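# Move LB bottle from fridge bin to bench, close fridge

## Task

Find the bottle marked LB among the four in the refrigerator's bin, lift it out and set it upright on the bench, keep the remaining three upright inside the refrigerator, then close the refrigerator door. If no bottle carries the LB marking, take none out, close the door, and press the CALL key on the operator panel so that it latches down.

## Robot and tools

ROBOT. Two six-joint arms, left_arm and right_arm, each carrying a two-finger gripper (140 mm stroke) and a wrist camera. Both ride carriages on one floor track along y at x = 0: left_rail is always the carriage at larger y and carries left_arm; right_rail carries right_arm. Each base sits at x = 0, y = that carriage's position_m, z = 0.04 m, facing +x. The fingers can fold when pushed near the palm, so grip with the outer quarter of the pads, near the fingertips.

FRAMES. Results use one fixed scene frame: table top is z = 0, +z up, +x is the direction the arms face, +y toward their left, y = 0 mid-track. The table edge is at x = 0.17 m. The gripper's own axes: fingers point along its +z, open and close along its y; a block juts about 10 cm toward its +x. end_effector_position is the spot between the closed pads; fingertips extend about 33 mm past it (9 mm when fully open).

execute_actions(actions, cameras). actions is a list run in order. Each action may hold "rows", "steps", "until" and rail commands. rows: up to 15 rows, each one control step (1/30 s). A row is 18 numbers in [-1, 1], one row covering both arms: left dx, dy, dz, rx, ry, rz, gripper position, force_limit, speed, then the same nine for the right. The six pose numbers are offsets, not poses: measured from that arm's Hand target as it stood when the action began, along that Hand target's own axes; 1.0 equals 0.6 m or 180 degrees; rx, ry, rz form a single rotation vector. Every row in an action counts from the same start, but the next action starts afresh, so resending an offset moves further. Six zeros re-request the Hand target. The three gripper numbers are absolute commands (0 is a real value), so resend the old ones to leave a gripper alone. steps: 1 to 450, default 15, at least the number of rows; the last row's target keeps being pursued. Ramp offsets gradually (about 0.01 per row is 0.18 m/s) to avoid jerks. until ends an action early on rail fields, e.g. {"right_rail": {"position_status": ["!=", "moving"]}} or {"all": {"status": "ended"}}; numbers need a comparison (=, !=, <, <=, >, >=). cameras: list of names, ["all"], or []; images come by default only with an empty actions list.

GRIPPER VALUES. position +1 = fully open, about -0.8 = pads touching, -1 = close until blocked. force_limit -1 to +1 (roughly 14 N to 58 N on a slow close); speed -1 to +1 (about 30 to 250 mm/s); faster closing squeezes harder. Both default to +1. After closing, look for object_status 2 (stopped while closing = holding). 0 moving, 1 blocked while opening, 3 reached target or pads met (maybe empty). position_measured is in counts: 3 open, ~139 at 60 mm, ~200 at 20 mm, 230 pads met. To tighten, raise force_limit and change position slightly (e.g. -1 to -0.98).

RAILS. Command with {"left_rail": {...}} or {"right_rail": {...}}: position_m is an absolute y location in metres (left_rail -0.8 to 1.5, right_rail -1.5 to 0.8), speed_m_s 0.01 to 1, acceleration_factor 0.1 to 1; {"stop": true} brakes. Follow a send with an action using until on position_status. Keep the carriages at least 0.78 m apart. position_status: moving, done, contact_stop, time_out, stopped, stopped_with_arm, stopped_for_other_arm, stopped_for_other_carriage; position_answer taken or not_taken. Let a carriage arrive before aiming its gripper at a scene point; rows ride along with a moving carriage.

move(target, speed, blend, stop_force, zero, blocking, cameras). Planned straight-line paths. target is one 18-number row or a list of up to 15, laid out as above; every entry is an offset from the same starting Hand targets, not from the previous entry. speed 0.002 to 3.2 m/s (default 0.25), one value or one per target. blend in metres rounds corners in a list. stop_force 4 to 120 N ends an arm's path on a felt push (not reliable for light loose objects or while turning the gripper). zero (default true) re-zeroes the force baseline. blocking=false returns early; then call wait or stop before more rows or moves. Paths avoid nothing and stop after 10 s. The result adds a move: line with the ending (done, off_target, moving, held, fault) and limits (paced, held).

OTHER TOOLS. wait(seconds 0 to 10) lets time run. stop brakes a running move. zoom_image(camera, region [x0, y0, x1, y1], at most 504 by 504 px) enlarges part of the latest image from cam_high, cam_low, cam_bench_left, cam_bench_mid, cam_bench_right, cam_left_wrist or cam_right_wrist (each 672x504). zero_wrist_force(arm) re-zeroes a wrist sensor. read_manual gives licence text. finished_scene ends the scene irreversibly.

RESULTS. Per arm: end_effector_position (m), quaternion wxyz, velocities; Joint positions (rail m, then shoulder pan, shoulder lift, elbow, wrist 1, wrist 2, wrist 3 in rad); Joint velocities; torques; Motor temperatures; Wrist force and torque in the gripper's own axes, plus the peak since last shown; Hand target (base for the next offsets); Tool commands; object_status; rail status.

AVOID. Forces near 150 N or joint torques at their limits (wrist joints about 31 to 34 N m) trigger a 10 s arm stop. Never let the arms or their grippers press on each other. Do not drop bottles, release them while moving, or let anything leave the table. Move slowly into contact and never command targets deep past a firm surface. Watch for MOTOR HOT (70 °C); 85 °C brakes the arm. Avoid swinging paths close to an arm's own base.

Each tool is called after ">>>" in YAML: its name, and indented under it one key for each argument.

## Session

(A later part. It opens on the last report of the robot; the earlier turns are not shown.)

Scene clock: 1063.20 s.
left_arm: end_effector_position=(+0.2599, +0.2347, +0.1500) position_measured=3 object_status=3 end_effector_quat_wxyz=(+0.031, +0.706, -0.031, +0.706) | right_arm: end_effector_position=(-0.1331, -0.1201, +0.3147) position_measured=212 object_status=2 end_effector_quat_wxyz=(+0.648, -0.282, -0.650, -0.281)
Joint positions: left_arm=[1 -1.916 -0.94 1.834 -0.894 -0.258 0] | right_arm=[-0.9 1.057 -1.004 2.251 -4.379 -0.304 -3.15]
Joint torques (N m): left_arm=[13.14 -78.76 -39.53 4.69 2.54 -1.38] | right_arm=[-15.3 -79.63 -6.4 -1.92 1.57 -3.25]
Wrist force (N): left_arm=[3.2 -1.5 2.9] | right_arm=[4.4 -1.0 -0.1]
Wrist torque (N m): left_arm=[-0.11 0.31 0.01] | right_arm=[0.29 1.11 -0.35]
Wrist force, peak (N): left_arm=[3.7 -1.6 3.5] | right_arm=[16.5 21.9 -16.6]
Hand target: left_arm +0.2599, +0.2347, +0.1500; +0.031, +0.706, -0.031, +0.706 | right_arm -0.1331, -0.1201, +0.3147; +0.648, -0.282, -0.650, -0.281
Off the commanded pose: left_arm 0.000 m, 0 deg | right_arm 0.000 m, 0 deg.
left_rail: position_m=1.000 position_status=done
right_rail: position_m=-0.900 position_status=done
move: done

>>> move:
  target:
    - [0.0833,0.0087,-0.0996,0,0,0,1,1,1,0,0,0,0,0,0,-1,1,-1]
    - [0.0833,-0.6222,-0.1548,0.0278,0,0,1,1,1,0,0,0,0,0,0,-1,1,-1]
  speed: 0.3
  blend: [0.02,0]
  cameras: ["cam_high"]

Scene clock: 1120.73 s.
left_arm: end_effector_position=(+0.2000, +0.6146, +0.2000) position_measured=3 object_status=3 end_effector_quat_wxyz=(+0.000, +0.707, +0.000, +0.707) | right_arm: end_effector_position=(-0.1331, -0.1201, +0.3147) position_measured=212 object_status=2 end_effector_quat_wxyz=(+0.648, -0.282, -0.650, -0.281)
Joint positions: left_arm=[1 -2.359 -1.401 2.484 -1.083 -0.788 0] | right_arm=[-0.9 1.057 -1.004 2.251 -4.379 -0.304 -3.15]
Joint torques (N m): left_arm=[-16.07 -55.38 -12.37 -0.5 -3.14 0.77] | right_arm=[-15.72 -79.5 -6.85 -1.79 1.39 -3.13]
Wrist force (N): left_arm=[3.6 -1.6 3.5] | right_arm=[4.5 -1.2 -0.1]
Wrist torque (N m): left_arm=[-0.05 0.22 -0.01] | right_arm=[0.24 1.09 -0.35]
Wrist force, peak (N): left_arm=[3.4 -3.5 4.2] | right_arm=[5.3 -0.9 0.0]
Hand target: left_arm +0.1999, +0.6146, +0.2000; +0.000, +0.707, +0.000, +0.707 | right_arm -0.1331, -0.1201, +0.3147; +0.648, -0.282, -0.650, -0.281
Off the commanded pose: left_arm 0.000 m, 0 deg | right_arm 0.000 m, 0 deg.
left_rail: position_m=1.000 position_status=done
right_rail: position_m=-0.900 position_status=done
move: done
Images, in order (width x height): cam_high 672x504.

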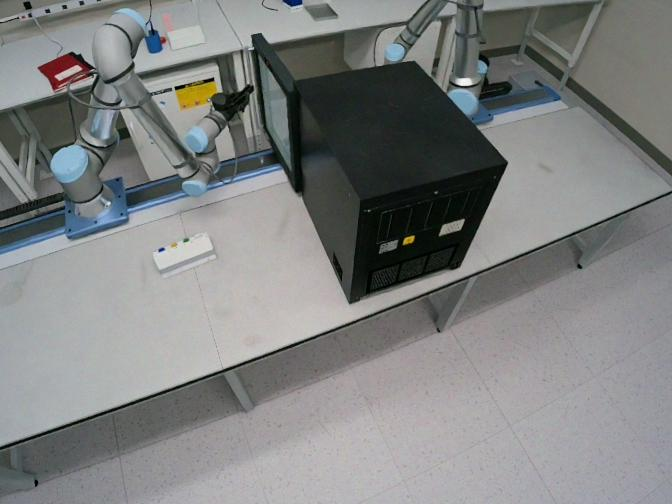

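>>> execute_actions:
  actions:
    - {"left_rail":{"position_m":0.62,"speed_m_s":0.3,"acceleration_factor":0.4}}
    - {"steps":150,"until":{"left_rail":{"position_status":["!=","moving"]}}}
  cameras: ["cam_left_wrist"]

Scene clock: 1124.53 s.
left_arm: end_effector_position=(+0.1999, +0.2347, +0.2000) position_measured=3 object_status=3 end_effector_quat_wxyz=(+0.000, +0.707, +0.000, +0.707) | right_arm: end_effector_position=(-0.1331, -0.1201, +0.3147) position_measured=212 object_status=2 end_effector_quat_wxyz=(+0.648, -0.282, -0.650, -0.281)
Joint positions: left_arm=[0.62 -2.359 -1.401 2.484 -1.083 -0.788 0] | right_arm=[-0.9 1.057 -1.004 2.251 -4.379 -0.304 -3.15]
Joint torques (N m): left_arm=[-8.18 -28.59 -21.52 -0.13 1.98 0.94] | right_arm=[-15.16 -78.6 -7.06 -1.67 1.47 -3.04]
Wrist force (N): left_arm=[3.3 -1.6 3.9] | right_arm=[4.9 -1.2 -0.3]
Wrist torque (N m): left_arm=[-0.06 0.28 -0.01] | right_arm=[0.24 1.00 -0.36]
Wrist force, peak (N): left_arm=[3.7 -3.7 3.9] | right_arm=[5.2 -1.3 -0.2]
Hand target: left_arm +0.1999, +0.2347, +0.2000; +0.000, +0.707, +0.000, +0.707 | right_arm -0.1331, -0.1201, +0.3147; +0.648, -0.282, -0.650, -0.281
Tool commands: left_gripper/position=+1.0 left_gripper/force_limit=+1.0 left_gripper/speed=+1.0 right_gripper/position=-1.0 right_gripper/force_limit=+1.0 right_gripper/speed=-1.0
Off the commanded pose: left_arm 0.000 m, 0 deg | right_arm 0.000 m, 0 deg.
left_rail: position_m=0.620 speed_m_s=0.30 position_status=done
right_rail: position_m=-0.900 position_status=done
camera_calibration:
cam_left_wrist: T_world_to_cam=[[-0.0508724, -0.998587, -0.0153897, 0.251534], [-0.315238, 0.0306777, -0.948517, 0.249885], [0.947648, -0.0434019, -0.316353, 0.0675162], [0, 0, 0, 1]] pos_world=[0.0275876, 0.246443, 0.26225]
Images, in order (width x height): cam_left_wrist 672x504.

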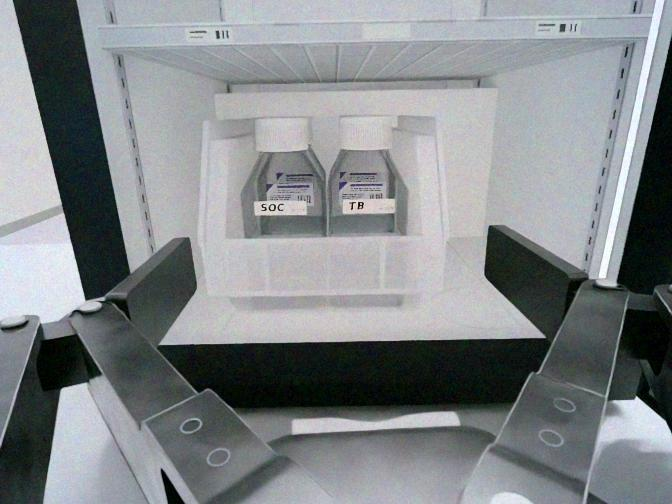

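>>> move:
  target: [0.1408,0.0612,0.1085,0,-0.0833,0,-0.05,1,0,0,0,0,0,0,0,-1,1,-1]
  speed: 0.2
  cameras: ["cam_left_wrist","cam_high","cam_bench_mid"]

Scene clock: 1135.47 s.
left_arm: end_effector_position=(+0.2650, +0.1979, +0.2845) position_measured=135 object_status=3 end_effector_quat_wxyz=(+0.000, +0.793, +0.000, +0.609) | right_arm: end_effector_position=(-0.1331, -0.1201, +0.3147) position_measured=212 object_status=2 end_effector_quat_wxyz=(+0.648, -0.282, -0.650, -0.281)
Joint positions: left_arm=[0.62 -2.142 -1.771 2.411 -1.1 -0.622 0.383] | right_arm=[-0.9 1.057 -1.004 2.251 -4.379 -0.304 -3.15]
Joint torques (N m): left_arm=[13.12 -37.4 -50.37 -3.84 4.3 1.98] | right_arm=[-15.14 -79.02 -7.07 -1.56 1.35 -3.31]
Wrist force (N): left_arm=[3.6 -1.5 2.2] | right_arm=[4.7 -1.1 -0.1]
Wrist torque (N m): left_arm=[-0.10 0.07 -0.08] | right_arm=[0.26 1.05 -0.35]
Wrist force, peak (N): left_arm=[5.0 -1.9 3.8] | right_arm=[5.2 -1.0 -0.5]
Hand target: left_arm +0.2650, +0.1979, +0.2845; +0.000, +0.793, +0.000, +0.609 | right_arm -0.1331, -0.1201, +0.3147; +0.648, -0.282, -0.650, -0.281
Off the commanded pose: left_arm 0.000 m, 0 deg | right_arm 0.000 m, 0 deg.
left_rail: position_m=0.620 speed_m_s=0.30 position_status=done
right_rail: position_m=-0.900 position_status=done
move: done
camera_calibration:
cam_left_wrist: T_world_to_cam=[[-0.0531228, -0.998587, -0.00171013, 0.216099], [-0.549779, 0.0306767, -0.834747, 0.381357], [0.833619, -0.0434039, -0.550631, 0.12783], [0, 0, 0, 1]] pos_world=[0.11458, 0.209643, 0.389093]
Images, in order (width x height): cam_high 672x504, cam_bench_mid 672x504, cam_left_wrist 672x504.

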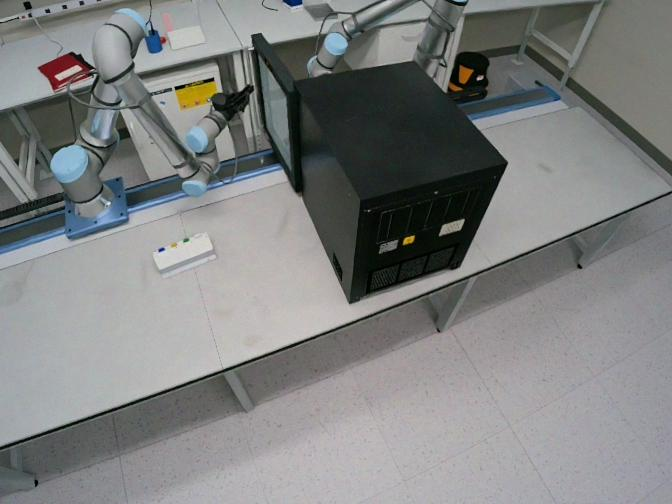

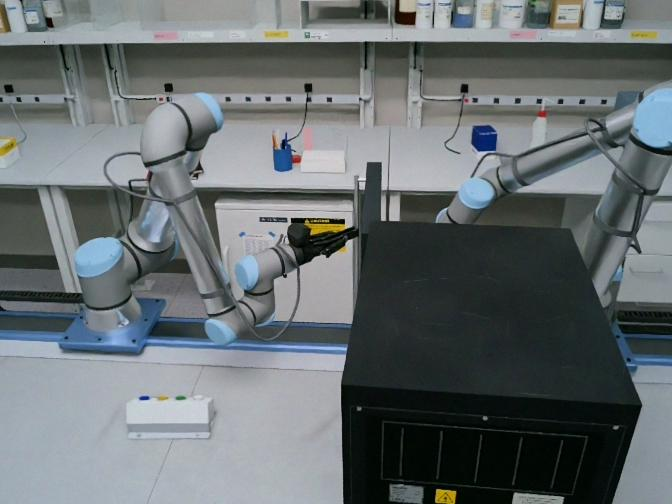

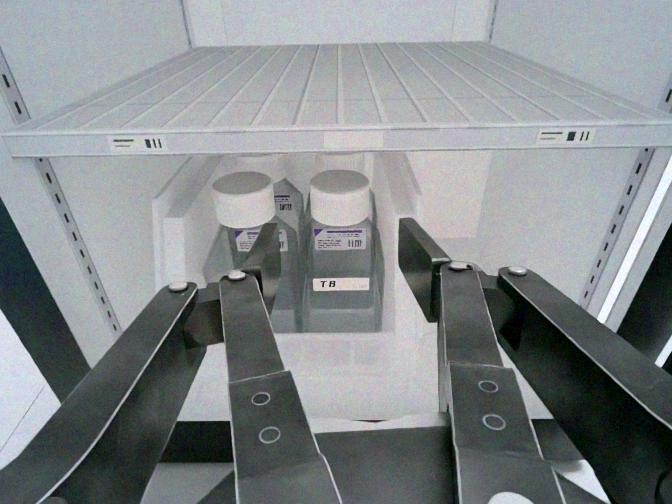

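>>> zoom_image:
  camera: "cam_left_wrist"
  region: [180, 140, 460, 350]

Scaled by 1.800 from the camera's 672x504 image, which has a finer 960x720 frame.

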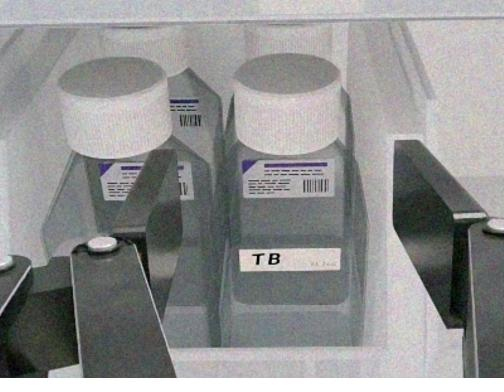

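>>> move:
  target: [0,0.0083,0.1,0,0,0,-0.05,1,0,0,0,0,0,0,0,-1,1,-1]
  speed: 0.1
  cameras: ["cam_left_wrist"]

>>> zoom_image:
  camera: "cam_left_wrist"
  region: [180, 140, 500, 380]

Scene clock: 1159.60 s.
left_arm: end_effector_position=(+0.3229, +0.1930, +0.2690) position_measured=135 object_status=3 end_effector_quat_wxyz=(+0.000, +0.793, +0.000, +0.609) | right_arm: end_effector_position=(-0.1331, -0.1201, +0.3147) position_measured=212 object_status=2 end_effector_quat_wxyz=(+0.648, -0.282, -0.650, -0.281)
Joint positions: left_arm=[0.62 -2.005 -1.759 2.45 -1.258 -0.503 0.509] | right_arm=[-0.9 1.057 -1.004 2.251 -4.379 -0.304 -3.15]
Joint torques (N m): left_arm=[13.37 -5.98 -29.89 -4.71 4.42 2.18] | right_arm=[-15.13 -79.11 -8.13 -1.03 1.34 -3.16]
Wrist force (N): left_arm=[3.5 -1.5 2.7] | right_arm=[4.8 -1.5 -0.5]
Wrist torque (N m): left_arm=[-0.09 0.11 -0.13] | right_arm=[0.18 1.01 -0.35]
Wrist force, peak (N): left_arm=[3.5 -1.8 3.5] | right_arm=[5.3 -1.2 -0.5]
Hand target: left_arm +0.3230, +0.1930, +0.2689; +0.000, +0.793, +0.000, +0.609 | right_arm -0.1331, -0.1201, +0.3147; +0.648, -0.282, -0.650, -0.281
Off the commanded pose: left_arm 0.000 m, 0 deg | right_arm 0.000 m, 0 deg.
left_rail: position_m=0.620 speed_m_s=0.30 position_status=done
right_rail: position_m=-0.900 position_status=done
move: done
camera_calibration:
cam_left_wrist: T_world_to_cam=[[-0.0531214, -0.998587, -0.00170622, 0.214253], [-0.549848, 0.0306762, -0.834701, 0.40048], [0.833574, -0.0434023, -0.550701, 0.0709046], [0, 0, 0, 1]] pos_world=[0.17248, 0.204743, 0.373693]
Images, in order (width x height): cam_left_wrist 672x504.

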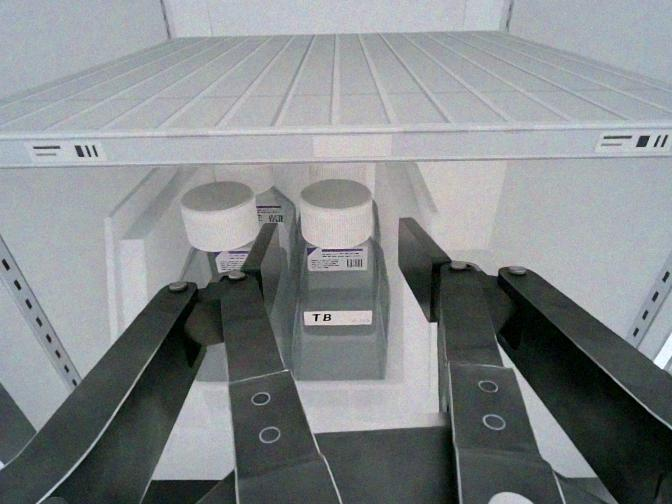

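Scaled by 1.575 from the camera's 672x504 image, which has a finer 960x720 frame.

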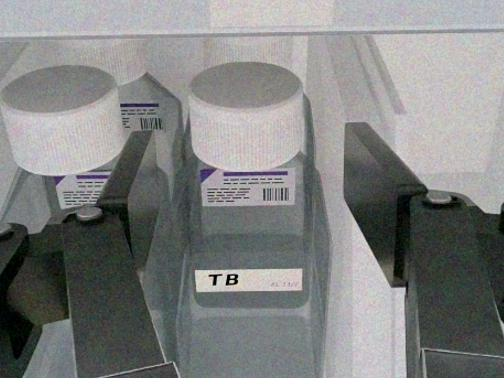

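>>> move:
  target: [-0.0012,0.0025,0.102,0,0,0,-0.05,1,0,0,0,0,0,0,0,-1,1,-1]
  speed: 0.05
  stop_force: 12
  cameras: ["cam_left_wrist"]

>>> zoom_image:
  camera: "cam_left_wrist"
  region: [180, 140, 500, 380]

Scene clock: 1168.47 s.
left_arm: end_effector_position=(+0.3819, +0.1915, +0.2524) position_measured=135 object_status=3 end_effector_quat_wxyz=(+0.000, +0.793, +0.000, +0.609) | right_arm: end_effector_position=(-0.1331, -0.1201, +0.3147) position_measured=212 object_status=2 end_effector_quat_wxyz=(+0.648, -0.282, -0.650, -0.281)
Joint positions: left_arm=[0.62 -1.863 -1.73 2.499 -1.517 -0.39 0.71] | right_arm=[-0.9 1.057 -1.004 2.251 -4.379 -0.304 -3.15]
Joint torques (N m): left_arm=[13.95 -6.29 -28.08 -6.45 5.61 2.29] | right_arm=[-14.67 -79.1 -8.77 -0.95 1.21 -3.3]
Wrist force (N): left_arm=[3.4 -1.1 2.4] | right_arm=[4.5 -0.9 -0.4]
Wrist torque (N m): left_arm=[-0.02 0.11 -0.11] | right_arm=[0.32 1.08 -0.36]
Wrist force, peak (N): left_arm=[4.0 -1.5 2.9] | right_arm=[5.2 -1.2 -0.1]
Hand target: left_arm +0.3819, +0.1915, +0.2524; +0.000, +0.793, +0.000, +0.609 | right_arm -0.1331, -0.1201, +0.3147; +0.648, -0.282, -0.650, -0.281
Off the commanded pose: left_arm 0.000 m, 0 deg | right_arm 0.000 m, 0 deg.
left_rail: position_m=0.620 speed_m_s=0.30 position_status=done
right_rail: position_m=-0.900 position_status=done
move: done
camera_calibration:
cam_left_wrist: T_world_to_cam=[[-0.0531214, -0.998587, -0.00170622, 0.215861], [-0.549848, 0.0306762, -0.834701, 0.419111], [0.833574, -0.0434023, -0.550701, 0.0125171], [0, 0, 0, 1]] pos_world=[0.23148, 0.203243, 0.357093]
Images, in order (width x height): cam_left_wrist 672x504.

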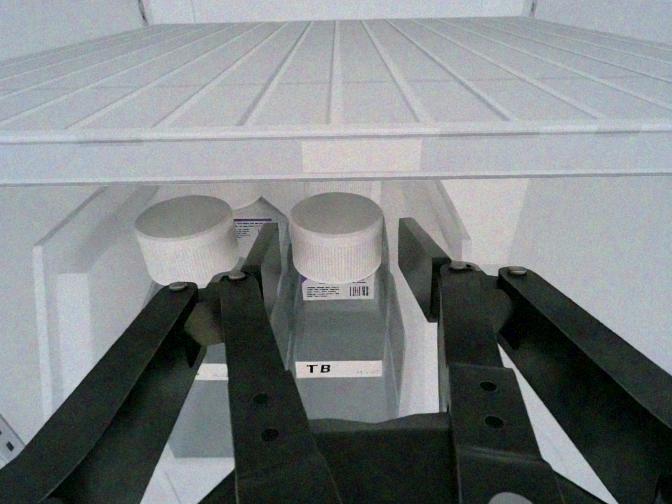

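Scaled by 1.575 from the camera's 672x504 image, which has a finer 960x720 frame.

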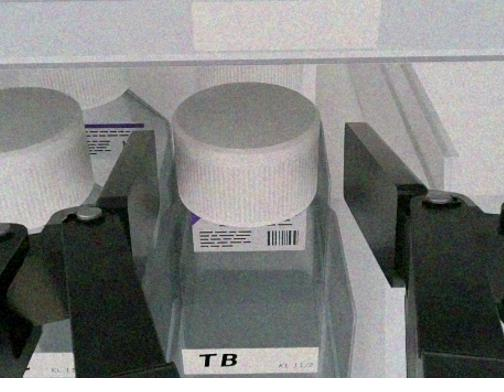

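>>> move:
  target: [0,-0.002,0,0,0,0,-0.05,1,0,0,0,0,0,0,0,-1,1,-1]
  speed: 0.05

>>> execute_actions:
  actions:
    - {"rows":[[0,0,0,0,0,0,-1,1,-1,0,0,0,0,0,0,-1,1,-1]],"steps":90}
  cameras: ["cam_left_wrist"]

Scene clock: 1174.90 s.
left_arm: end_effector_position=(+0.3819, +0.1926, +0.2524) position_measured=135 object_status=3 end_effector_quat_wxyz=(+0.000, +0.793, +0.000, +0.609) | right_arm: end_effector_position=(-0.1331, -0.1201, +0.3147) position_measured=212 object_status=2 end_effector_quat_wxyz=(+0.648, -0.282, -0.650, -0.281)
Joint positions: left_arm=[0.62 -1.864 -1.733 2.501 -1.515 -0.39 0.708] | right_arm=[-0.9 1.057 -1.004 2.251 -4.379 -0.304 -3.15]
Joint torques (N m): left_arm=[-14.86 -39.87 -29.59 1.45 -1.63 -1.47] | right_arm=[-14.43 -78.88 -8.99 -0.76 1.21 -3.24]
Wrist force (N): left_arm=[3.5 -1.4 2.8] | right_arm=[4.9 -0.9 -0.3]
Wrist torque (N m): left_arm=[-0.09 0.09 -0.11] | right_arm=[0.32 1.01 -0.35]
Wrist force, peak (N): left_arm=[3.9 -1.5 2.8] | right_arm=[5.1 -1.2 -0.6]
Hand target: left_arm +0.3819, +0.1927, +0.2524; +0.000, +0.793, +0.000, +0.609 | right_arm -0.1331, -0.1201, +0.3147; +0.648, -0.282, -0.650, -0.281
Off the commanded pose: left_arm 0.000 m, 0 deg | right_arm 0.000 m, 0 deg.
left_rail: position_m=0.620 speed_m_s=0.30 position_status=done
right_rail: position_m=-0.900 position_status=done
move: done

Scene clock: 1178.10 s.
left_arm: end_effector_position=(+0.3819, +0.1927, +0.2524) position_measured=163 object_status=2 end_effector_quat_wxyz=(+0.000, +0.793, +0.000, +0.609) | right_arm: end_effector_position=(-0.1331, -0.1201, +0.3147) position_measured=212 object_status=2 end_effector_quat_wxyz=(+0.648, -0.282, -0.650, -0.281)
Joint positions: left_arm=[0.62 -1.864 -1.733 2.501 -1.515 -0.39 0.708] | right_arm=[-0.9 1.057 -1.004 2.251 -4.379 -0.304 -3.15]
Joint torques (N m): left_arm=[-13.5 -27.95 -33.23 -1.55 2.37 -1.12] | right_arm=[-14.98 -78.88 -9.53 -0.71 1.12 -3.21]
Wrist force (N): left_arm=[10.9 -3.5 -1.6] | right_arm=[3.9 -1.1 -1.1]
Wrist torque (N m): left_arm=[0.03 0.30 -0.07] | right_arm=[0.20 1.05 -0.35]
Wrist force, peak (N): left_arm=[11.3 -3.6 -1.7] | right_arm=[5.0 -0.8 -0.8]
Hand target: left_arm +0.3819, +0.1927, +0.2524; +0.000, +0.793, +0.000, +0.609 | right_arm -0.1331, -0.1201, +0.3147; +0.648, -0.282, -0.650, -0.281
Off the commanded pose: left_arm 0.000 m, 0 deg | right_arm 0.000 m, 0 deg.
left_rail: position_m=0.620 speed_m_s=0.30 position_status=done
right_rail: position_m=-0.900 position_status=done
camera_calibration:
cam_left_wrist: T_world_to_cam=[[-0.0531215, -0.998587, -0.00170472, 0.217059], [-0.549918, 0.0306787, -0.834655, 0.419073], [0.833528, -0.0434007, -0.55077, 0.0126043], [0, 0, 0, 1]] pos_world=[0.23148, 0.204443, 0.357094]
Images, in order (width x height): cam_left_wrist 672x504.

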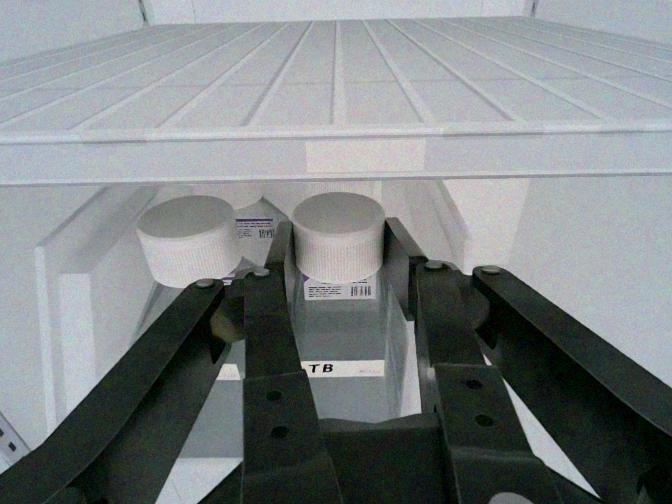

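>>> move:
  target: [0.01288,0,-0.00345,0,0,0,-1,1,-1,0,0,0,0,0,0,-1,1,-1]
  speed: 0.03
  cameras: ["cam_left_wrist"]

Scene clock: 1184.70 s.
left_arm: end_effector_position=(+0.3819, +0.1926, +0.2604) position_measured=163 object_status=2 end_effector_quat_wxyz=(+0.000, +0.793, +0.000, +0.609) | right_arm: end_effector_position=(-0.1331, -0.1201, +0.3147) position_measured=212 object_status=2 end_effector_quat_wxyz=(+0.648, -0.282, -0.650, -0.281)
Joint positions: left_arm=[0.62 -1.864 -1.748 2.493 -1.492 -0.39 0.708] | right_arm=[-0.9 1.057 -1.004 2.251 -4.379 -0.304 -3.15]
Joint torques (N m): left_arm=[7.13 -37.66 -50.29 1.34 4.61 -1.33] | right_arm=[-13.61 -78.44 -9.36 -0.71 1.02 -3.1]
Wrist force (N): left_arm=[0.1 -1.3 3.3] | right_arm=[5.1 -1.2 -0.6]
Wrist torque (N m): left_arm=[-0.06 -0.07 -0.11] | right_arm=[0.20 1.06 -0.36]
Wrist force, peak (N): left_arm=[11.4 -3.8 -1.8] | right_arm=[5.4 -1.1 -0.6]
Hand target: left_arm +0.3819, +0.1927, +0.2604; +0.000, +0.793, +0.000, +0.609 | right_arm -0.1331, -0.1201, +0.3147; +0.648, -0.282, -0.650, -0.281
Off the commanded pose: left_arm 0.000 m, 0 deg | right_arm 0.000 m, 0 deg.
left_rail: position_m=0.620 speed_m_s=0.30 position_status=done
right_rail: position_m=-0.900 position_status=done
move: done
camera_calibration:
cam_left_wrist: T_world_to_cam=[[-0.0532597, -0.998579, -0.00173372, 0.217114], [-0.549842, 0.0307753, -0.834702, 0.42573], [0.833569, -0.0435027, -0.550699, 0.0169955], [0, 0, 0, 1]] pos_world=[0.231481, 0.204443, 0.365094]
Images, in order (width x height): cam_left_wrist 672x504.

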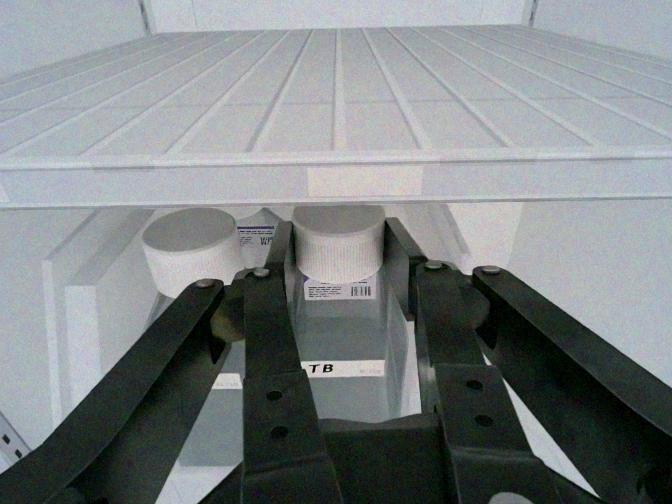

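>>> move:
  target:
    - [-0.0111,0.003,-0.04654,0,0.0556,0,-1,1,-1,0,0,0,0,0,0,-1,1,-1]
    - [-0.02028,0.005,-0.09757,0,0.1111,0,-1,1,-1,0,0,0,0,0,0,-1,1,-1]
  speed: 0.05
  stop_force: 15
  blend: [0.005,0]
  cameras: ["cam_left_wrist"]

Scene clock: 1196.53 s.
left_arm: end_effector_position=(+0.3222, +0.1897, +0.2638) position_measured=163 object_status=2 end_effector_quat_wxyz=(+0.000, +0.676, +0.000, +0.737) | right_arm: end_effector_position=(-0.1331, -0.1201, +0.3147) position_measured=212 object_status=2 end_effector_quat_wxyz=(+0.648, -0.282, -0.650, -0.281)
Joint positions: left_arm=[0.62 -2.027 -1.41 2.388 -0.781 -0.464 -0.176] | right_arm=[-0.9 1.057 -1.004 2.251 -4.379 -0.304 -3.15]
Joint torques (N m): left_arm=[-16.46 -22.58 -37.48 7.5 -2.12 -2.41] | right_arm=[-15.13 -68.93 -9.94 -0.31 1.02 -2.89]
Wrist force (N): left_arm=[-1.2 -5.2 4.4] | right_arm=[5.0 -0.8 -0.5]
Wrist torque (N m): left_arm=[0.11 0.14 0.08] | right_arm=[0.31 1.10 -0.35]
Wrist force, peak (N): left_arm=[-1.2 -5.5 4.7] | right_arm=[5.6 -1.2 -0.7]
Hand target: left_arm +0.3222, +0.1897, +0.2638; +0.000, +0.676, +0.000, +0.737 | right_arm -0.1331, -0.1201, +0.3147; +0.648, -0.282, -0.650, -0.281
Off the commanded pose: left_arm 0.000 m, 0 deg | right_arm 0.000 m, 0 deg.
left_rail: position_m=0.620 speed_m_s=0.30 position_status=done
right_rail: position_m=-0.900 position_status=done
move: done
camera_calibration:
cam_left_wrist: T_world_to_cam=[[-0.0493357, -0.998587, -0.0197728, 0.214459], [-0.231267, 0.0306803, -0.972406, 0.329556], [0.971639, -0.0434016, -0.232454, -0.059962], [0, 0, 0, 1]] pos_world=[0.145057, 0.201443, 0.310765]
Images, in order (width x height): cam_left_wrist 672x504.

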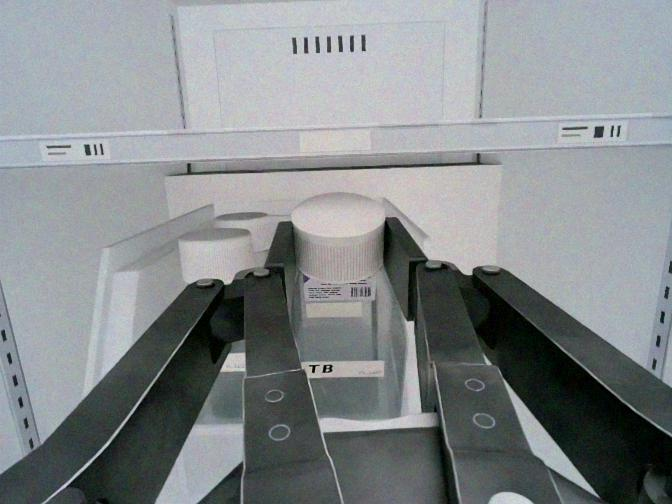

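>>> move:
  target: [0,-0.004,0,0,0,0,-1,1,-1,0,0,0,0,0,0,-1,1,-1]
  speed: 0.03

>>> move:
  target: [0.0061,0,-0.0351,0,0.0556,0,-1,1,-1,0,0,0,0,0,0,-1,1,-1]
  speed: 0.05
  stop_force: 15
  cameras: ["cam_left_wrist","cam_low","cam_bench_left"]

Scene clock: 1201.37 s.
left_arm: end_effector_position=(+0.3222, +0.1920, +0.2638) position_measured=163 object_status=2 end_effector_quat_wxyz=(+0.000, +0.676, +0.000, +0.737) | right_arm: end_effector_position=(-0.1331, -0.1201, +0.3147) position_measured=212 object_status=2 end_effector_quat_wxyz=(+0.648, -0.282, -0.650, -0.281)
Joint positions: left_arm=[0.62 -2.029 -1.414 2.393 -0.783 -0.466 -0.175] | right_arm=[-0.9 1.057 -1.004 2.251 -4.379 -0.304 -3.15]
Joint torques (N m): left_arm=[-14.79 -54.02 -18.03 -0.09 -2.56 1.22] | right_arm=[-14.45 -65.86 -9.63 -0.43 0.85 -2.84]
Wrist force (N): left_arm=[-0.6 -2.6 3.0] | right_arm=[5.3 -1.1 -0.6]
Wrist torque (N m): left_arm=[-0.06 0.13 -0.06] | right_arm=[0.23 1.02 -0.35]
Wrist force, peak (N): left_arm=[-0.8 -5.3 4.6] | right_arm=[5.7 -0.9 -0.4]
Hand target: left_arm +0.3222, +0.1921, +0.2638; +0.000, +0.676, +0.000, +0.737 | right_arm -0.1331, -0.1201, +0.3147; +0.648, -0.282, -0.650, -0.281
Off the commanded pose: left_arm 0.000 m, 0 deg | right_arm 0.000 m, 0 deg.
left_rail: position_m=0.620 speed_m_s=0.30 position_status=done
right_rail: position_m=-0.900 position_status=done
move: done

Scene clock: 1204.07 s.
left_arm: end_effector_position=(+0.3009, +0.1920, +0.2656) position_measured=163 object_status=2 end_effector_quat_wxyz=(+0.000, +0.609, +0.000, +0.793) | right_arm: end_effector_position=(-0.1331, -0.1201, +0.3147) position_measured=212 object_status=2 end_effector_quat_wxyz=(+0.648, -0.282, -0.650, -0.281)
Joint positions: left_arm=[0.62 -2.054 -1.227 2.354 -0.604 -0.545 -0.458] | right_arm=[-0.9 1.057 -1.004 2.251 -4.379 -0.304 -3.15]
Joint torques (N m): left_arm=[-13.02 -30.97 -27.1 9.94 -5.19 -2.06] | right_arm=[-14.77 -63.39 -9.98 -0.1 0.87 -2.78]
Wrist force (N): left_arm=[-0.9 -2.4 3.2] | right_arm=[5.1 -1.1 -0.2]
Wrist torque (N m): left_arm=[0.08 0.09 0.00] | right_arm=[0.24 1.08 -0.35]
Wrist force, peak (N): left_arm=[-1.1 -5.3 4.7] | right_arm=[5.7 -1.3 -0.4]
Hand target: left_arm +0.3009, +0.1920, +0.2656; +0.000, +0.609, +0.000, +0.793 | right_arm -0.1331, -0.1201, +0.3147; +0.648, -0.282, -0.650, -0.281
Off the commanded pose: left_arm 0.000 m, 0 deg | right_arm 0.000 m, 0 deg.
left_rail: position_m=0.620 speed_m_s=0.30 position_status=done
right_rail: position_m=-0.900 position_status=done
move: done
camera_calibration:
cam_left_wrist: T_world_to_cam=[[-0.0451506, -0.998586, -0.0280457, 0.216777], [-0.0587946, 0.030682, -0.997798, 0.281121], [0.997249, -0.0434022, -0.0600968, -0.0922275], [0, 0, 0, 1]] pos_world=[0.11829, 0.203843, 0.281039]
Images, in order (width x height): cam_low 672x504, cam_bench_left 672x504, cam_left_wrist 672x504.

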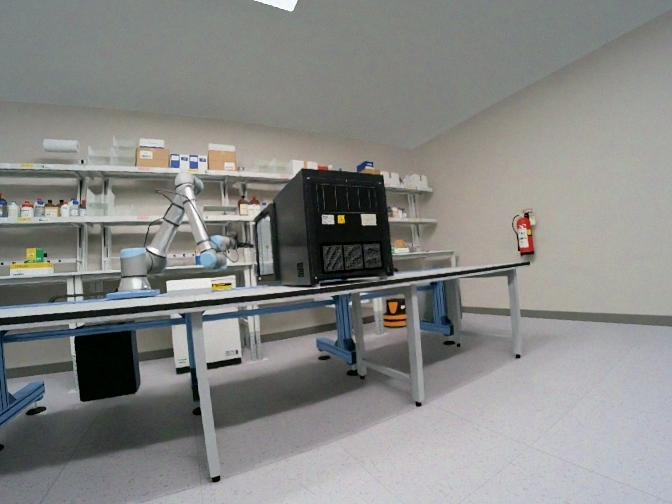

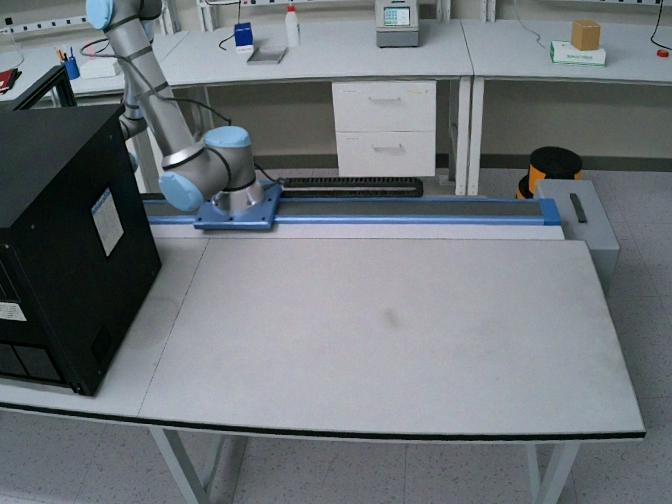

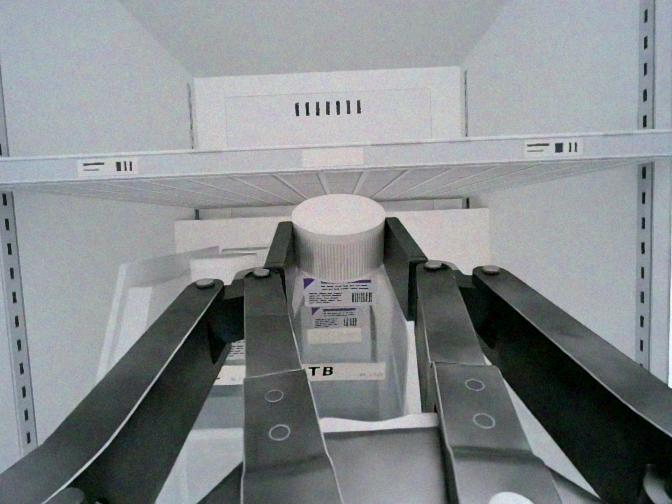

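>>> zoom_image:
  camera: "cam_left_wrist"
  region: [280, 260, 420, 400]

Scaled by 3.600 from the camera's 672x504 image, which has a finer 960x720 frame.

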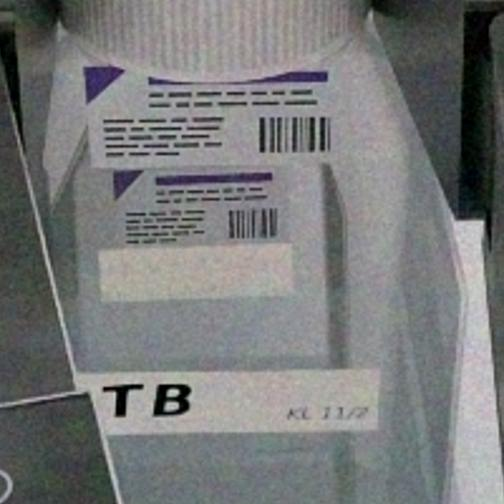

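>>> move:
  target:
    - [0.0253,0,-0.0210,0,0.0278,0,-1,1,-1,0,0,0,0,0,0,-1,1,-1]
    - [0.0581,0,-0.0559,0,0.0556,0,-1,1,-1,0,0,0,0,0,0,-1,1,-1]
  speed: 0.05
  stop_force: 15
  blend: [0.005,0]
  cameras: ["cam_left_wrist"]

>>> zoom_image:
  camera: "cam_left_wrist"
  region: [260, 260, 440, 440]

Scene clock: 1216.97 s.
left_arm: end_effector_position=(+0.2595, +0.1921, +0.2906) position_measured=163 object_status=2 end_effector_quat_wxyz=(+0.000, +0.537, +0.000, +0.844) | right_arm: end_effector_position=(-0.1331, -0.1201, +0.3147) position_measured=212 object_status=2 end_effector_quat_wxyz=(+0.648, -0.282, -0.650, -0.281)
Joint positions: left_arm=[0.62 -2.101 -1.109 2.318 -0.464 -0.674 -0.625] | right_arm=[-0.9 1.057 -1.004 2.251 -4.379 -0.304 -3.15]
Joint torques (N m): left_arm=[-13.47 -38.39 -22.06 11.55 -6.36 -2.08] | right_arm=[-14.67 -60.65 -10.32 0.04 0.52 -2.5]
Wrist force (N): left_arm=[-0.9 -1.6 2.7] | right_arm=[5.3 -0.8 -0.3]
Wrist torque (N m): left_arm=[0.09 0.16 -0.02] | right_arm=[0.29 1.03 -0.35]
Wrist force, peak (N): left_arm=[-1.0 -2.9 3.5] | right_arm=[5.6 -1.0 -0.1]
Hand target: left_arm +0.2595, +0.1921, +0.2906; +0.000, +0.537, +0.000, +0.844 | right_arm -0.1331, -0.1201, +0.3147; +0.648, -0.282, -0.650, -0.281
Off the commanded pose: left_arm 0.000 m, 0 deg | right_arm 0.000 m, 0 deg.
left_rail: position_m=0.620 speed_m_s=0.30 position_status=done
right_rail: position_m=-0.900 position_status=done
move: done
camera_calibration:
cam_left_wrist: T_world_to_cam=[[-0.0395906, -0.998587, -0.0354619, 0.216322], [0.115464, 0.03068, -0.992838, 0.256962], [0.992522, -0.0434016, 0.114086, -0.0988488], [0, 0, 0, 1]] pos_world=[0.0770041, 0.203843, 0.27407]
Images, in order (width x height): cam_left_wrist 672x504.

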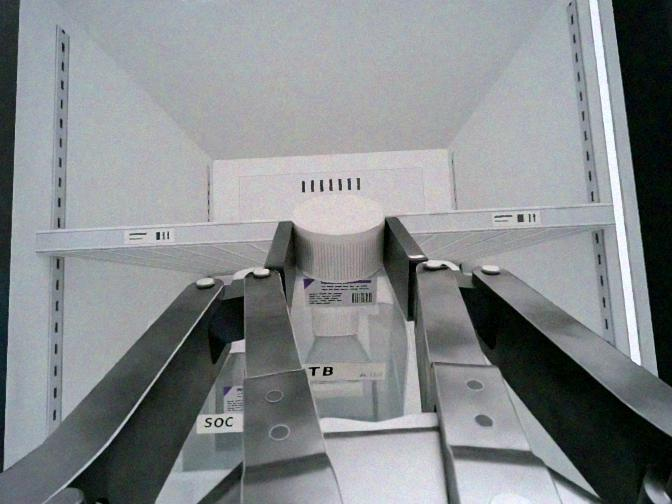

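Scaled by 2.800 from the camera's 672x504 image, which has a finer 960x720 frame.

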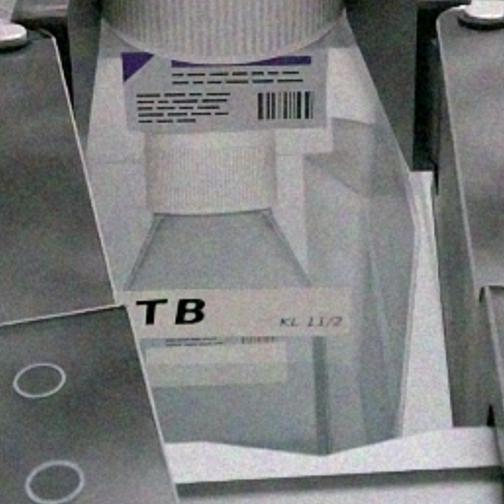

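>>> move:
  target:
    - [0.0483,0,-0.01295,0,0,0,-1,1,-1,0,0,0,0,0,0,-1,1,-1]
    - [0.0827,0,-0.0262,0,0,0,-1,1,-1,0,0,0,0,0,0,-1,1,-1]
    - [0.1279,0,-0.1233,0,0,0,-1,1,-1,0,0,0,0,0,0,-1,1,-1]
  speed: 0.06
  stop_force: 15
  blend: [0.005,0.01,0]
  cameras: ["cam_left_wrist"]

Scene clock: 1225.43 s.
left_arm: end_effector_position=(+0.1600, +0.1920, +0.3288) position_measured=163 object_status=2 end_effector_quat_wxyz=(+0.000, +0.537, +0.000, +0.844) | right_arm: end_effector_position=(-0.1331, -0.1201, +0.3147) position_measured=212 object_status=2 end_effector_quat_wxyz=(+0.648, -0.282, -0.650, -0.281)
Joint positions: left_arm=[0.62 -2.3 -1.195 2.289 -0.483 -0.829 -0.442] | right_arm=[-0.9 1.057 -1.004 2.251 -4.379 -0.304 -3.15]
Joint torques (N m): left_arm=[-13.91 -36.43 -27.43 2.24 -5.27 2.06] | right_arm=[-14.7 -59.96 -10.64 0.37 0.44 -2.76]
Wrist force (N): left_arm=[-0.6 -1.6 2.8] | right_arm=[5.1 -0.9 -0.9]
Wrist torque (N m): left_arm=[0.08 0.08 -0.15] | right_arm=[0.22 1.09 -0.35]
Wrist force, peak (N): left_arm=[-2.2 -4.7 4.2] | right_arm=[5.6 -1.0 -0.7]
Hand target: left_arm +0.1600, +0.1920, +0.3288; +0.000, +0.537, +0.000, +0.844 | right_arm -0.1331, -0.1201, +0.3147; +0.648, -0.282, -0.650, -0.281
Off the commanded pose: left_arm 0.000 m, 0 deg | right_arm 0.000 m, 0 deg.
left_rail: position_m=0.620 speed_m_s=0.30 position_status=done
right_rail: position_m=-0.900 position_status=done
move: done
camera_calibration:
cam_left_wrist: T_world_to_cam=[[-0.0395906, -0.998587, -0.0354619, 0.213741], [0.115464, 0.03068, -0.992838, 0.306476], [0.992522, -0.0434016, 0.114086, -0.00446235], [0, 0, 0, 1]] pos_world=[-0.0224959, 0.203843, 0.31237]
Images, in order (width x height): cam_left_wrist 672x504.

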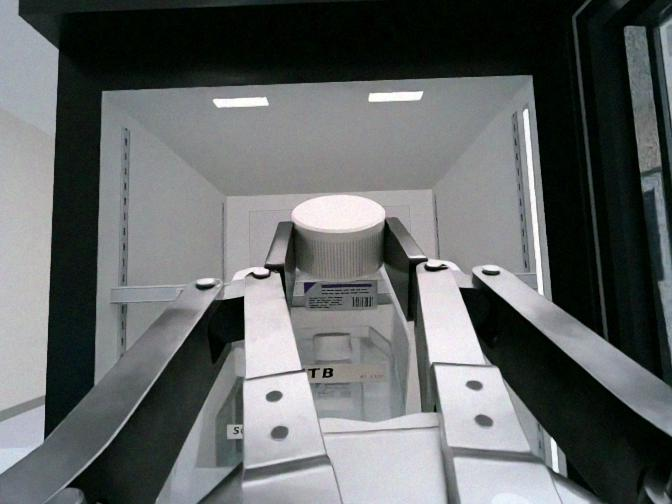

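>>> move:
  target: [0.0229,0,0.0401,0,-0.2222,0,-1,1,-1,0,0,0,0,0,0,-1,1,-1]
  speed: 0.1
  cameras: ["cam_left_wrist"]

Scene clock: 1257.83 s.
left_arm: end_effector_position=(+0.1760, +0.1921, +0.3515) position_measured=163 object_status=2 end_effector_quat_wxyz=(+0.000, +0.793, +0.000, +0.609) | right_arm: end_effector_position=(-0.1331, -0.1201, +0.3147) position_measured=212 object_status=2 end_effector_quat_wxyz=(+0.648, -0.282, -0.650, -0.281)
Joint positions: left_arm=[0.62 -2.308 -1.783 2.273 -0.868 -0.773 0.277] | right_arm=[-0.9 1.057 -1.004 2.251 -4.379 -0.304 -3.15]
Joint torques (N m): left_arm=[12.88 -41.41 -54.17 -1.26 -1.77 2.4] | right_arm=[-12.77 -59.88 -11.31 0.68 0.11 -2.9]
Wrist force (N): left_arm=[0.0 -1.6 3.3] | right_arm=[4.9 -0.6 -0.8]
Wrist torque (N m): left_arm=[-0.14 0.00 -0.11] | right_arm=[0.30 1.14 -0.35]
Wrist force, peak (N): left_arm=[-0.1 -2.4 3.5] | right_arm=[5.8 -0.9 -0.5]
Hand target: left_arm +0.1760, +0.1921, +0.3515; +0.000, +0.793, +0.000, +0.609 | right_arm -0.1331, -0.1201, +0.3147; +0.648, -0.282, -0.650, -0.281
Off the commanded pose: left_arm 0.000 m, 0 deg | right_arm 0.000 m, 0 deg.
left_rail: position_m=0.620 speed_m_s=0.30 position_status=done
right_rail: position_m=-0.900 position_status=done
move: done
camera_calibration:
cam_left_wrist: T_world_to_cam=[[-0.0531192, -0.998587, -0.00173224, 0.205698], [-0.549431, 0.0306751, -0.834976, 0.388574], [0.833849, -0.0434015, -0.550284, 0.238581], [0, 0, 0, 1]] pos_world=[0.0254811, 0.203843, 0.456093]
Images, in order (width x height): cam_left_wrist 672x504.

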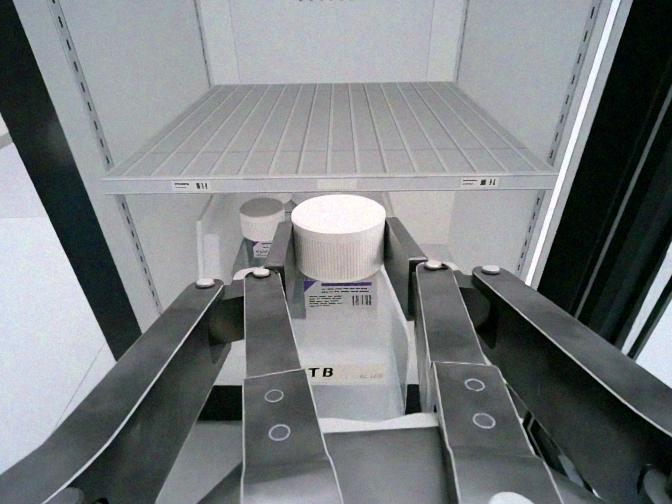

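>>> move:
  target: [-0.0976,0.21,0.1193,0,0,0,-1,1,-1,0,0,0,0,0,0,-1,1,-1]
  speed: 0.1
  cameras: ["cam_left_wrist","cam_high"]

Scene clock: 1262.93 s.
left_arm: end_effector_position=(+0.2300, +0.0662, +0.2765) position_measured=163 object_status=2 end_effector_quat_wxyz=(+0.000, +0.793, +0.000, +0.609) | right_arm: end_effector_position=(-0.1331, -0.1201, +0.3147) position_measured=212 object_status=2 end_effector_quat_wxyz=(+0.648, -0.282, -0.650, -0.281)
Joint positions: left_arm=[0.62 -2.062 -1.514 2.203 -1.205 -0.552 0.449] | right_arm=[-0.9 1.057 -1.004 2.251 -4.379 -0.304 -3.15]
Joint torques (N m): left_arm=[14.38 -25.92 -51.02 -3.29 5.06 2.32] | right_arm=[-11.37 -61.51 -11.18 0.61 -0.01 -2.84]
Wrist force (N): left_arm=[-0.2 -1.2 3.5] | right_arm=[4.9 -0.9 -0.9]
Wrist torque (N m): left_arm=[-0.05 0.04 -0.16] | right_arm=[0.23 1.14 -0.36]
Wrist force, peak (N): left_arm=[1.0 -2.8 3.7] | right_arm=[5.7 -0.9 -0.7]
Hand target: left_arm +0.2300, +0.0661, +0.2764; +0.000, +0.793, +0.000, +0.609 | right_arm -0.1331, -0.1201, +0.3147; +0.648, -0.282, -0.650, -0.281
Off the commanded pose: left_arm 0.000 m, 0 deg | right_arm 0.000 m, 0 deg.
left_rail: position_m=0.620 speed_m_s=0.30 position_status=done
right_rail: position_m=-0.900 position_status=done
move: done
camera_calibration:
cam_left_wrist: T_world_to_cam=[[-0.0531209, -0.998587, -0.00172388, 0.0827117], [-0.549616, 0.0306787, -0.834854, 0.35945], [0.833727, -0.0434007, -0.550469, 0.146898], [0, 0, 0, 1]] pos_world=[0.0794807, 0.0779428, 0.381093]
Images, in order (width x height): cam_high 672x504, cam_left_wrist 672x504.

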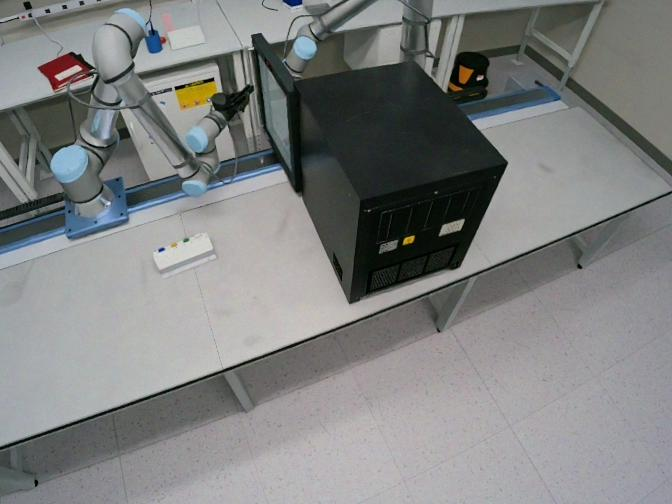

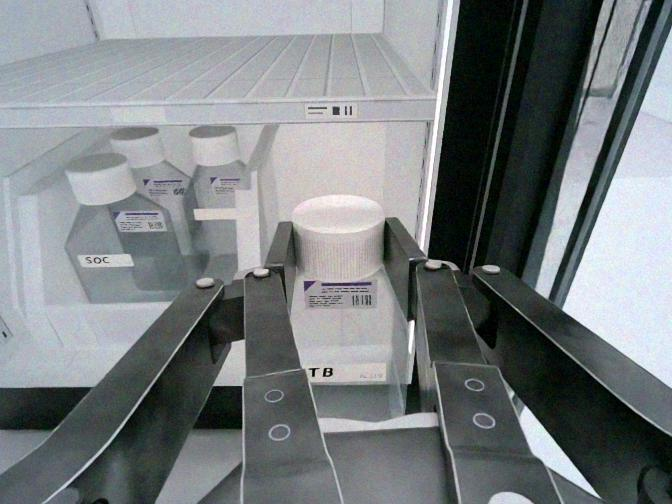

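>>> zoom_image:
  camera: "cam_left_wrist"
  region: [40, 110, 290, 310]

Scaled by 2.016 from the camera's 672x504 image, which has a finer 960x720 frame.

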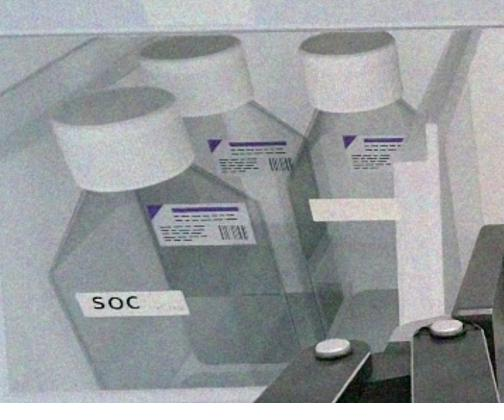

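>>> move:
  target:
    - [-0.01713,0,0.0391,0,0,0,-1,1,-1,0,0,0,0,0,0,-1,1,-1]
    - [0.04585,0,0.27414,0,0,0,-1,1,-1,0,0,0,0,0,0,-1,1,-1]
  speed: 0.06
  stop_force: 15
  blend: [0.01,0]
  cameras: ["cam_left_wrist"]

Scene clock: 1281.57 s.
left_arm: end_effector_position=(+0.3960, +0.0661, +0.2605) position_measured=163 object_status=2 end_effector_quat_wxyz=(+0.000, +0.793, +0.000, +0.609) | right_arm: end_effector_position=(-0.1331, -0.1201, +0.3147) position_measured=212 object_status=2 end_effector_quat_wxyz=(+0.648, -0.282, -0.650, -0.281)
Joint positions: left_arm=[0.62 -1.768 -1.508 2.316 -1.746 -0.326 0.913] | right_arm=[-0.9 1.057 -1.004 2.251 -4.379 -0.304 -3.15]
Joint torques (N m): left_arm=[11.68 -47.6 -30.98 -7.49 7.37 2.4] | right_arm=[-10.51 -61.38 -11.63 0.54 -0.44 -2.98]
Wrist force (N): left_arm=[-0.3 -1.4 3.1] | right_arm=[5.2 -1.0 -0.8]
Wrist torque (N m): left_arm=[-0.14 0.04 -0.09] | right_arm=[0.21 1.07 -0.35]
Wrist force, peak (N): left_arm=[0.1 -1.4 4.1] | right_arm=[5.7 -0.6 -1.2]
Hand target: left_arm +0.3960, +0.0661, +0.2605; +0.000, +0.793, +0.000, +0.609 | right_arm -0.1331, -0.1201, +0.3147; +0.648, -0.282, -0.650, -0.281
Off the commanded pose: left_arm 0.000 m, 0 deg | right_arm 0.000 m, 0 deg.
left_rail: position_m=0.620 speed_m_s=0.30 position_status=done
right_rail: position_m=-0.900 position_status=done
move: done
camera_calibration:
cam_left_wrist: T_world_to_cam=[[-0.0531763, -0.998584, -0.0018069, 0.0914515], [-0.549612, 0.0307784, -0.834853, 0.437378], [0.833726, -0.0434013, -0.55047, -0.00039531], [0, 0, 0, 1]] pos_world=[0.245581, 0.077843, 0.365094]
Images, in order (width x height): cam_left_wrist 672x504.

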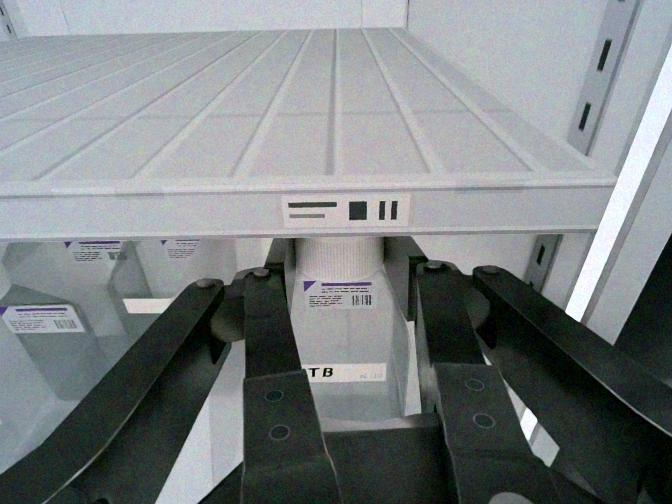

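>>> move:
  target: [-0.02898,0,0.00776,0,0,0,-1,1,-1,0,0,0,0,0,0,-1,1,-1]
  speed: 0.015
  stop_force: 5

Scene clock: 1284.80 s.
left_arm: end_effector_position=(+0.3960, +0.0661, +0.2542) position_measured=163 object_status=2 end_effector_quat_wxyz=(+0.000, +0.793, +0.000, +0.609) | right_arm: end_effector_position=(-0.1331, -0.1201, +0.3147) position_measured=212 object_status=2 end_effector_quat_wxyz=(+0.648, -0.282, -0.650, -0.281)
Joint positions: left_arm=[0.62 -1.768 -1.498 2.32 -1.761 -0.326 0.912] | right_arm=[-0.9 1.057 -1.004 2.251 -4.379 -0.304 -3.15]
Joint torques (N m): left_arm=[4.85 -60.42 -47.49 0.09 -0.03 -0.1] | right_arm=[-9.93 -61.03 -12.13 0.9 -0.37 -2.91]
Wrist force (N): left_arm=[2.4 -2.2 1.7] | right_arm=[4.6 -0.5 -0.6]
Wrist torque (N m): left_arm=[-0.07 0.31 0.09] | right_arm=[0.31 1.11 -0.35]
Wrist force, peak (N): left_arm=[13.2 -1.9 -2.5] | right_arm=[6.1 -0.9 -0.6]
Hand target: left_arm +0.3960, +0.0661, +0.2542; +0.000, +0.793, +0.000, +0.609 (not the last commanded pose) | right_arm -0.1331, -0.1201, +0.3147; +0.648, -0.282, -0.650, -0.281
Off the commanded pose: left_arm 0.012 m, 0 deg | right_arm 0.000 m, 0 deg.
left_rail: position_m=0.620 speed_m_s=0.30 position_status=done
right_rail: position_m=-0.900 position_status=done
move: contact (left_arm)

>>> move:
  target: [-0.0081,0,0.00216,0,0,0,-1,1,-1,0,0,0,0,0,0,-1,1,-1]
  speed: 0.01
  stop_force: 8
  cameras: ["cam_left_wrist"]

Scene clock: 1289.43 s.
left_arm: end_effector_position=(+0.3960, +0.0660, +0.2539) position_measured=163 object_status=2 end_effector_quat_wxyz=(+0.000, +0.793, +0.000, +0.609) | right_arm: end_effector_position=(-0.1331, -0.1201, +0.3147) position_measured=212 object_status=2 end_effector_quat_wxyz=(+0.648, -0.282, -0.650, -0.281)
Joint positions: left_arm=[0.62 -1.768 -1.498 2.321 -1.762 -0.326 0.912] | right_arm=[-0.9 1.057 -1.004 2.251 -4.379 -0.304 -3.15]
Joint torques (N m): left_arm=[2.28 -55.87 -44.87 0.24 -1.73 1.15] | right_arm=[-10.39 -61.21 -12 0.74 -0.58 -2.91]
Wrist force (N): left_arm=[9.7 -3.0 -1.5] | right_arm=[4.3 -0.3 -0.8]
Wrist torque (N m): left_arm=[0.04 0.37 0.32] | right_arm=[0.30 1.03 -0.36]
Wrist force, peak (N): left_arm=[14.5 -2.4 -3.2] | right_arm=[5.4 -0.8 -0.9]
Hand target: left_arm +0.3960, +0.0660, +0.2539; +0.000, +0.793, +0.000, +0.609 (not the last commanded pose) | right_arm -0.1331, -0.1201, +0.3147; +0.648, -0.282, -0.650, -0.281
Off the commanded pose: left_arm 0.005 m, 0 deg | right_arm 0.000 m, 0 deg.
left_rail: position_m=0.620 speed_m_s=0.30 position_status=done
right_rail: position_m=-0.900 position_status=done
move: contact (left_arm)
camera_calibration:
cam_left_wrist: T_world_to_cam=[[-0.0531483, -0.998585, -0.00158687, 0.0912538], [-0.549549, 0.0305757, -0.834902, 0.431972], [0.833769, -0.0435016, -0.550396, -0.00400777], [0, 0, 0, 1]] pos_world=[0.245581, 0.0777425, 0.358593]
Images, in order (width x height): cam_left_wrist 672x504.

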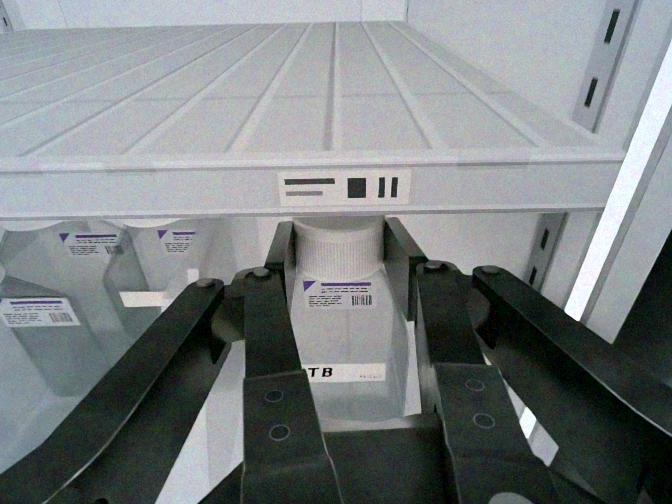

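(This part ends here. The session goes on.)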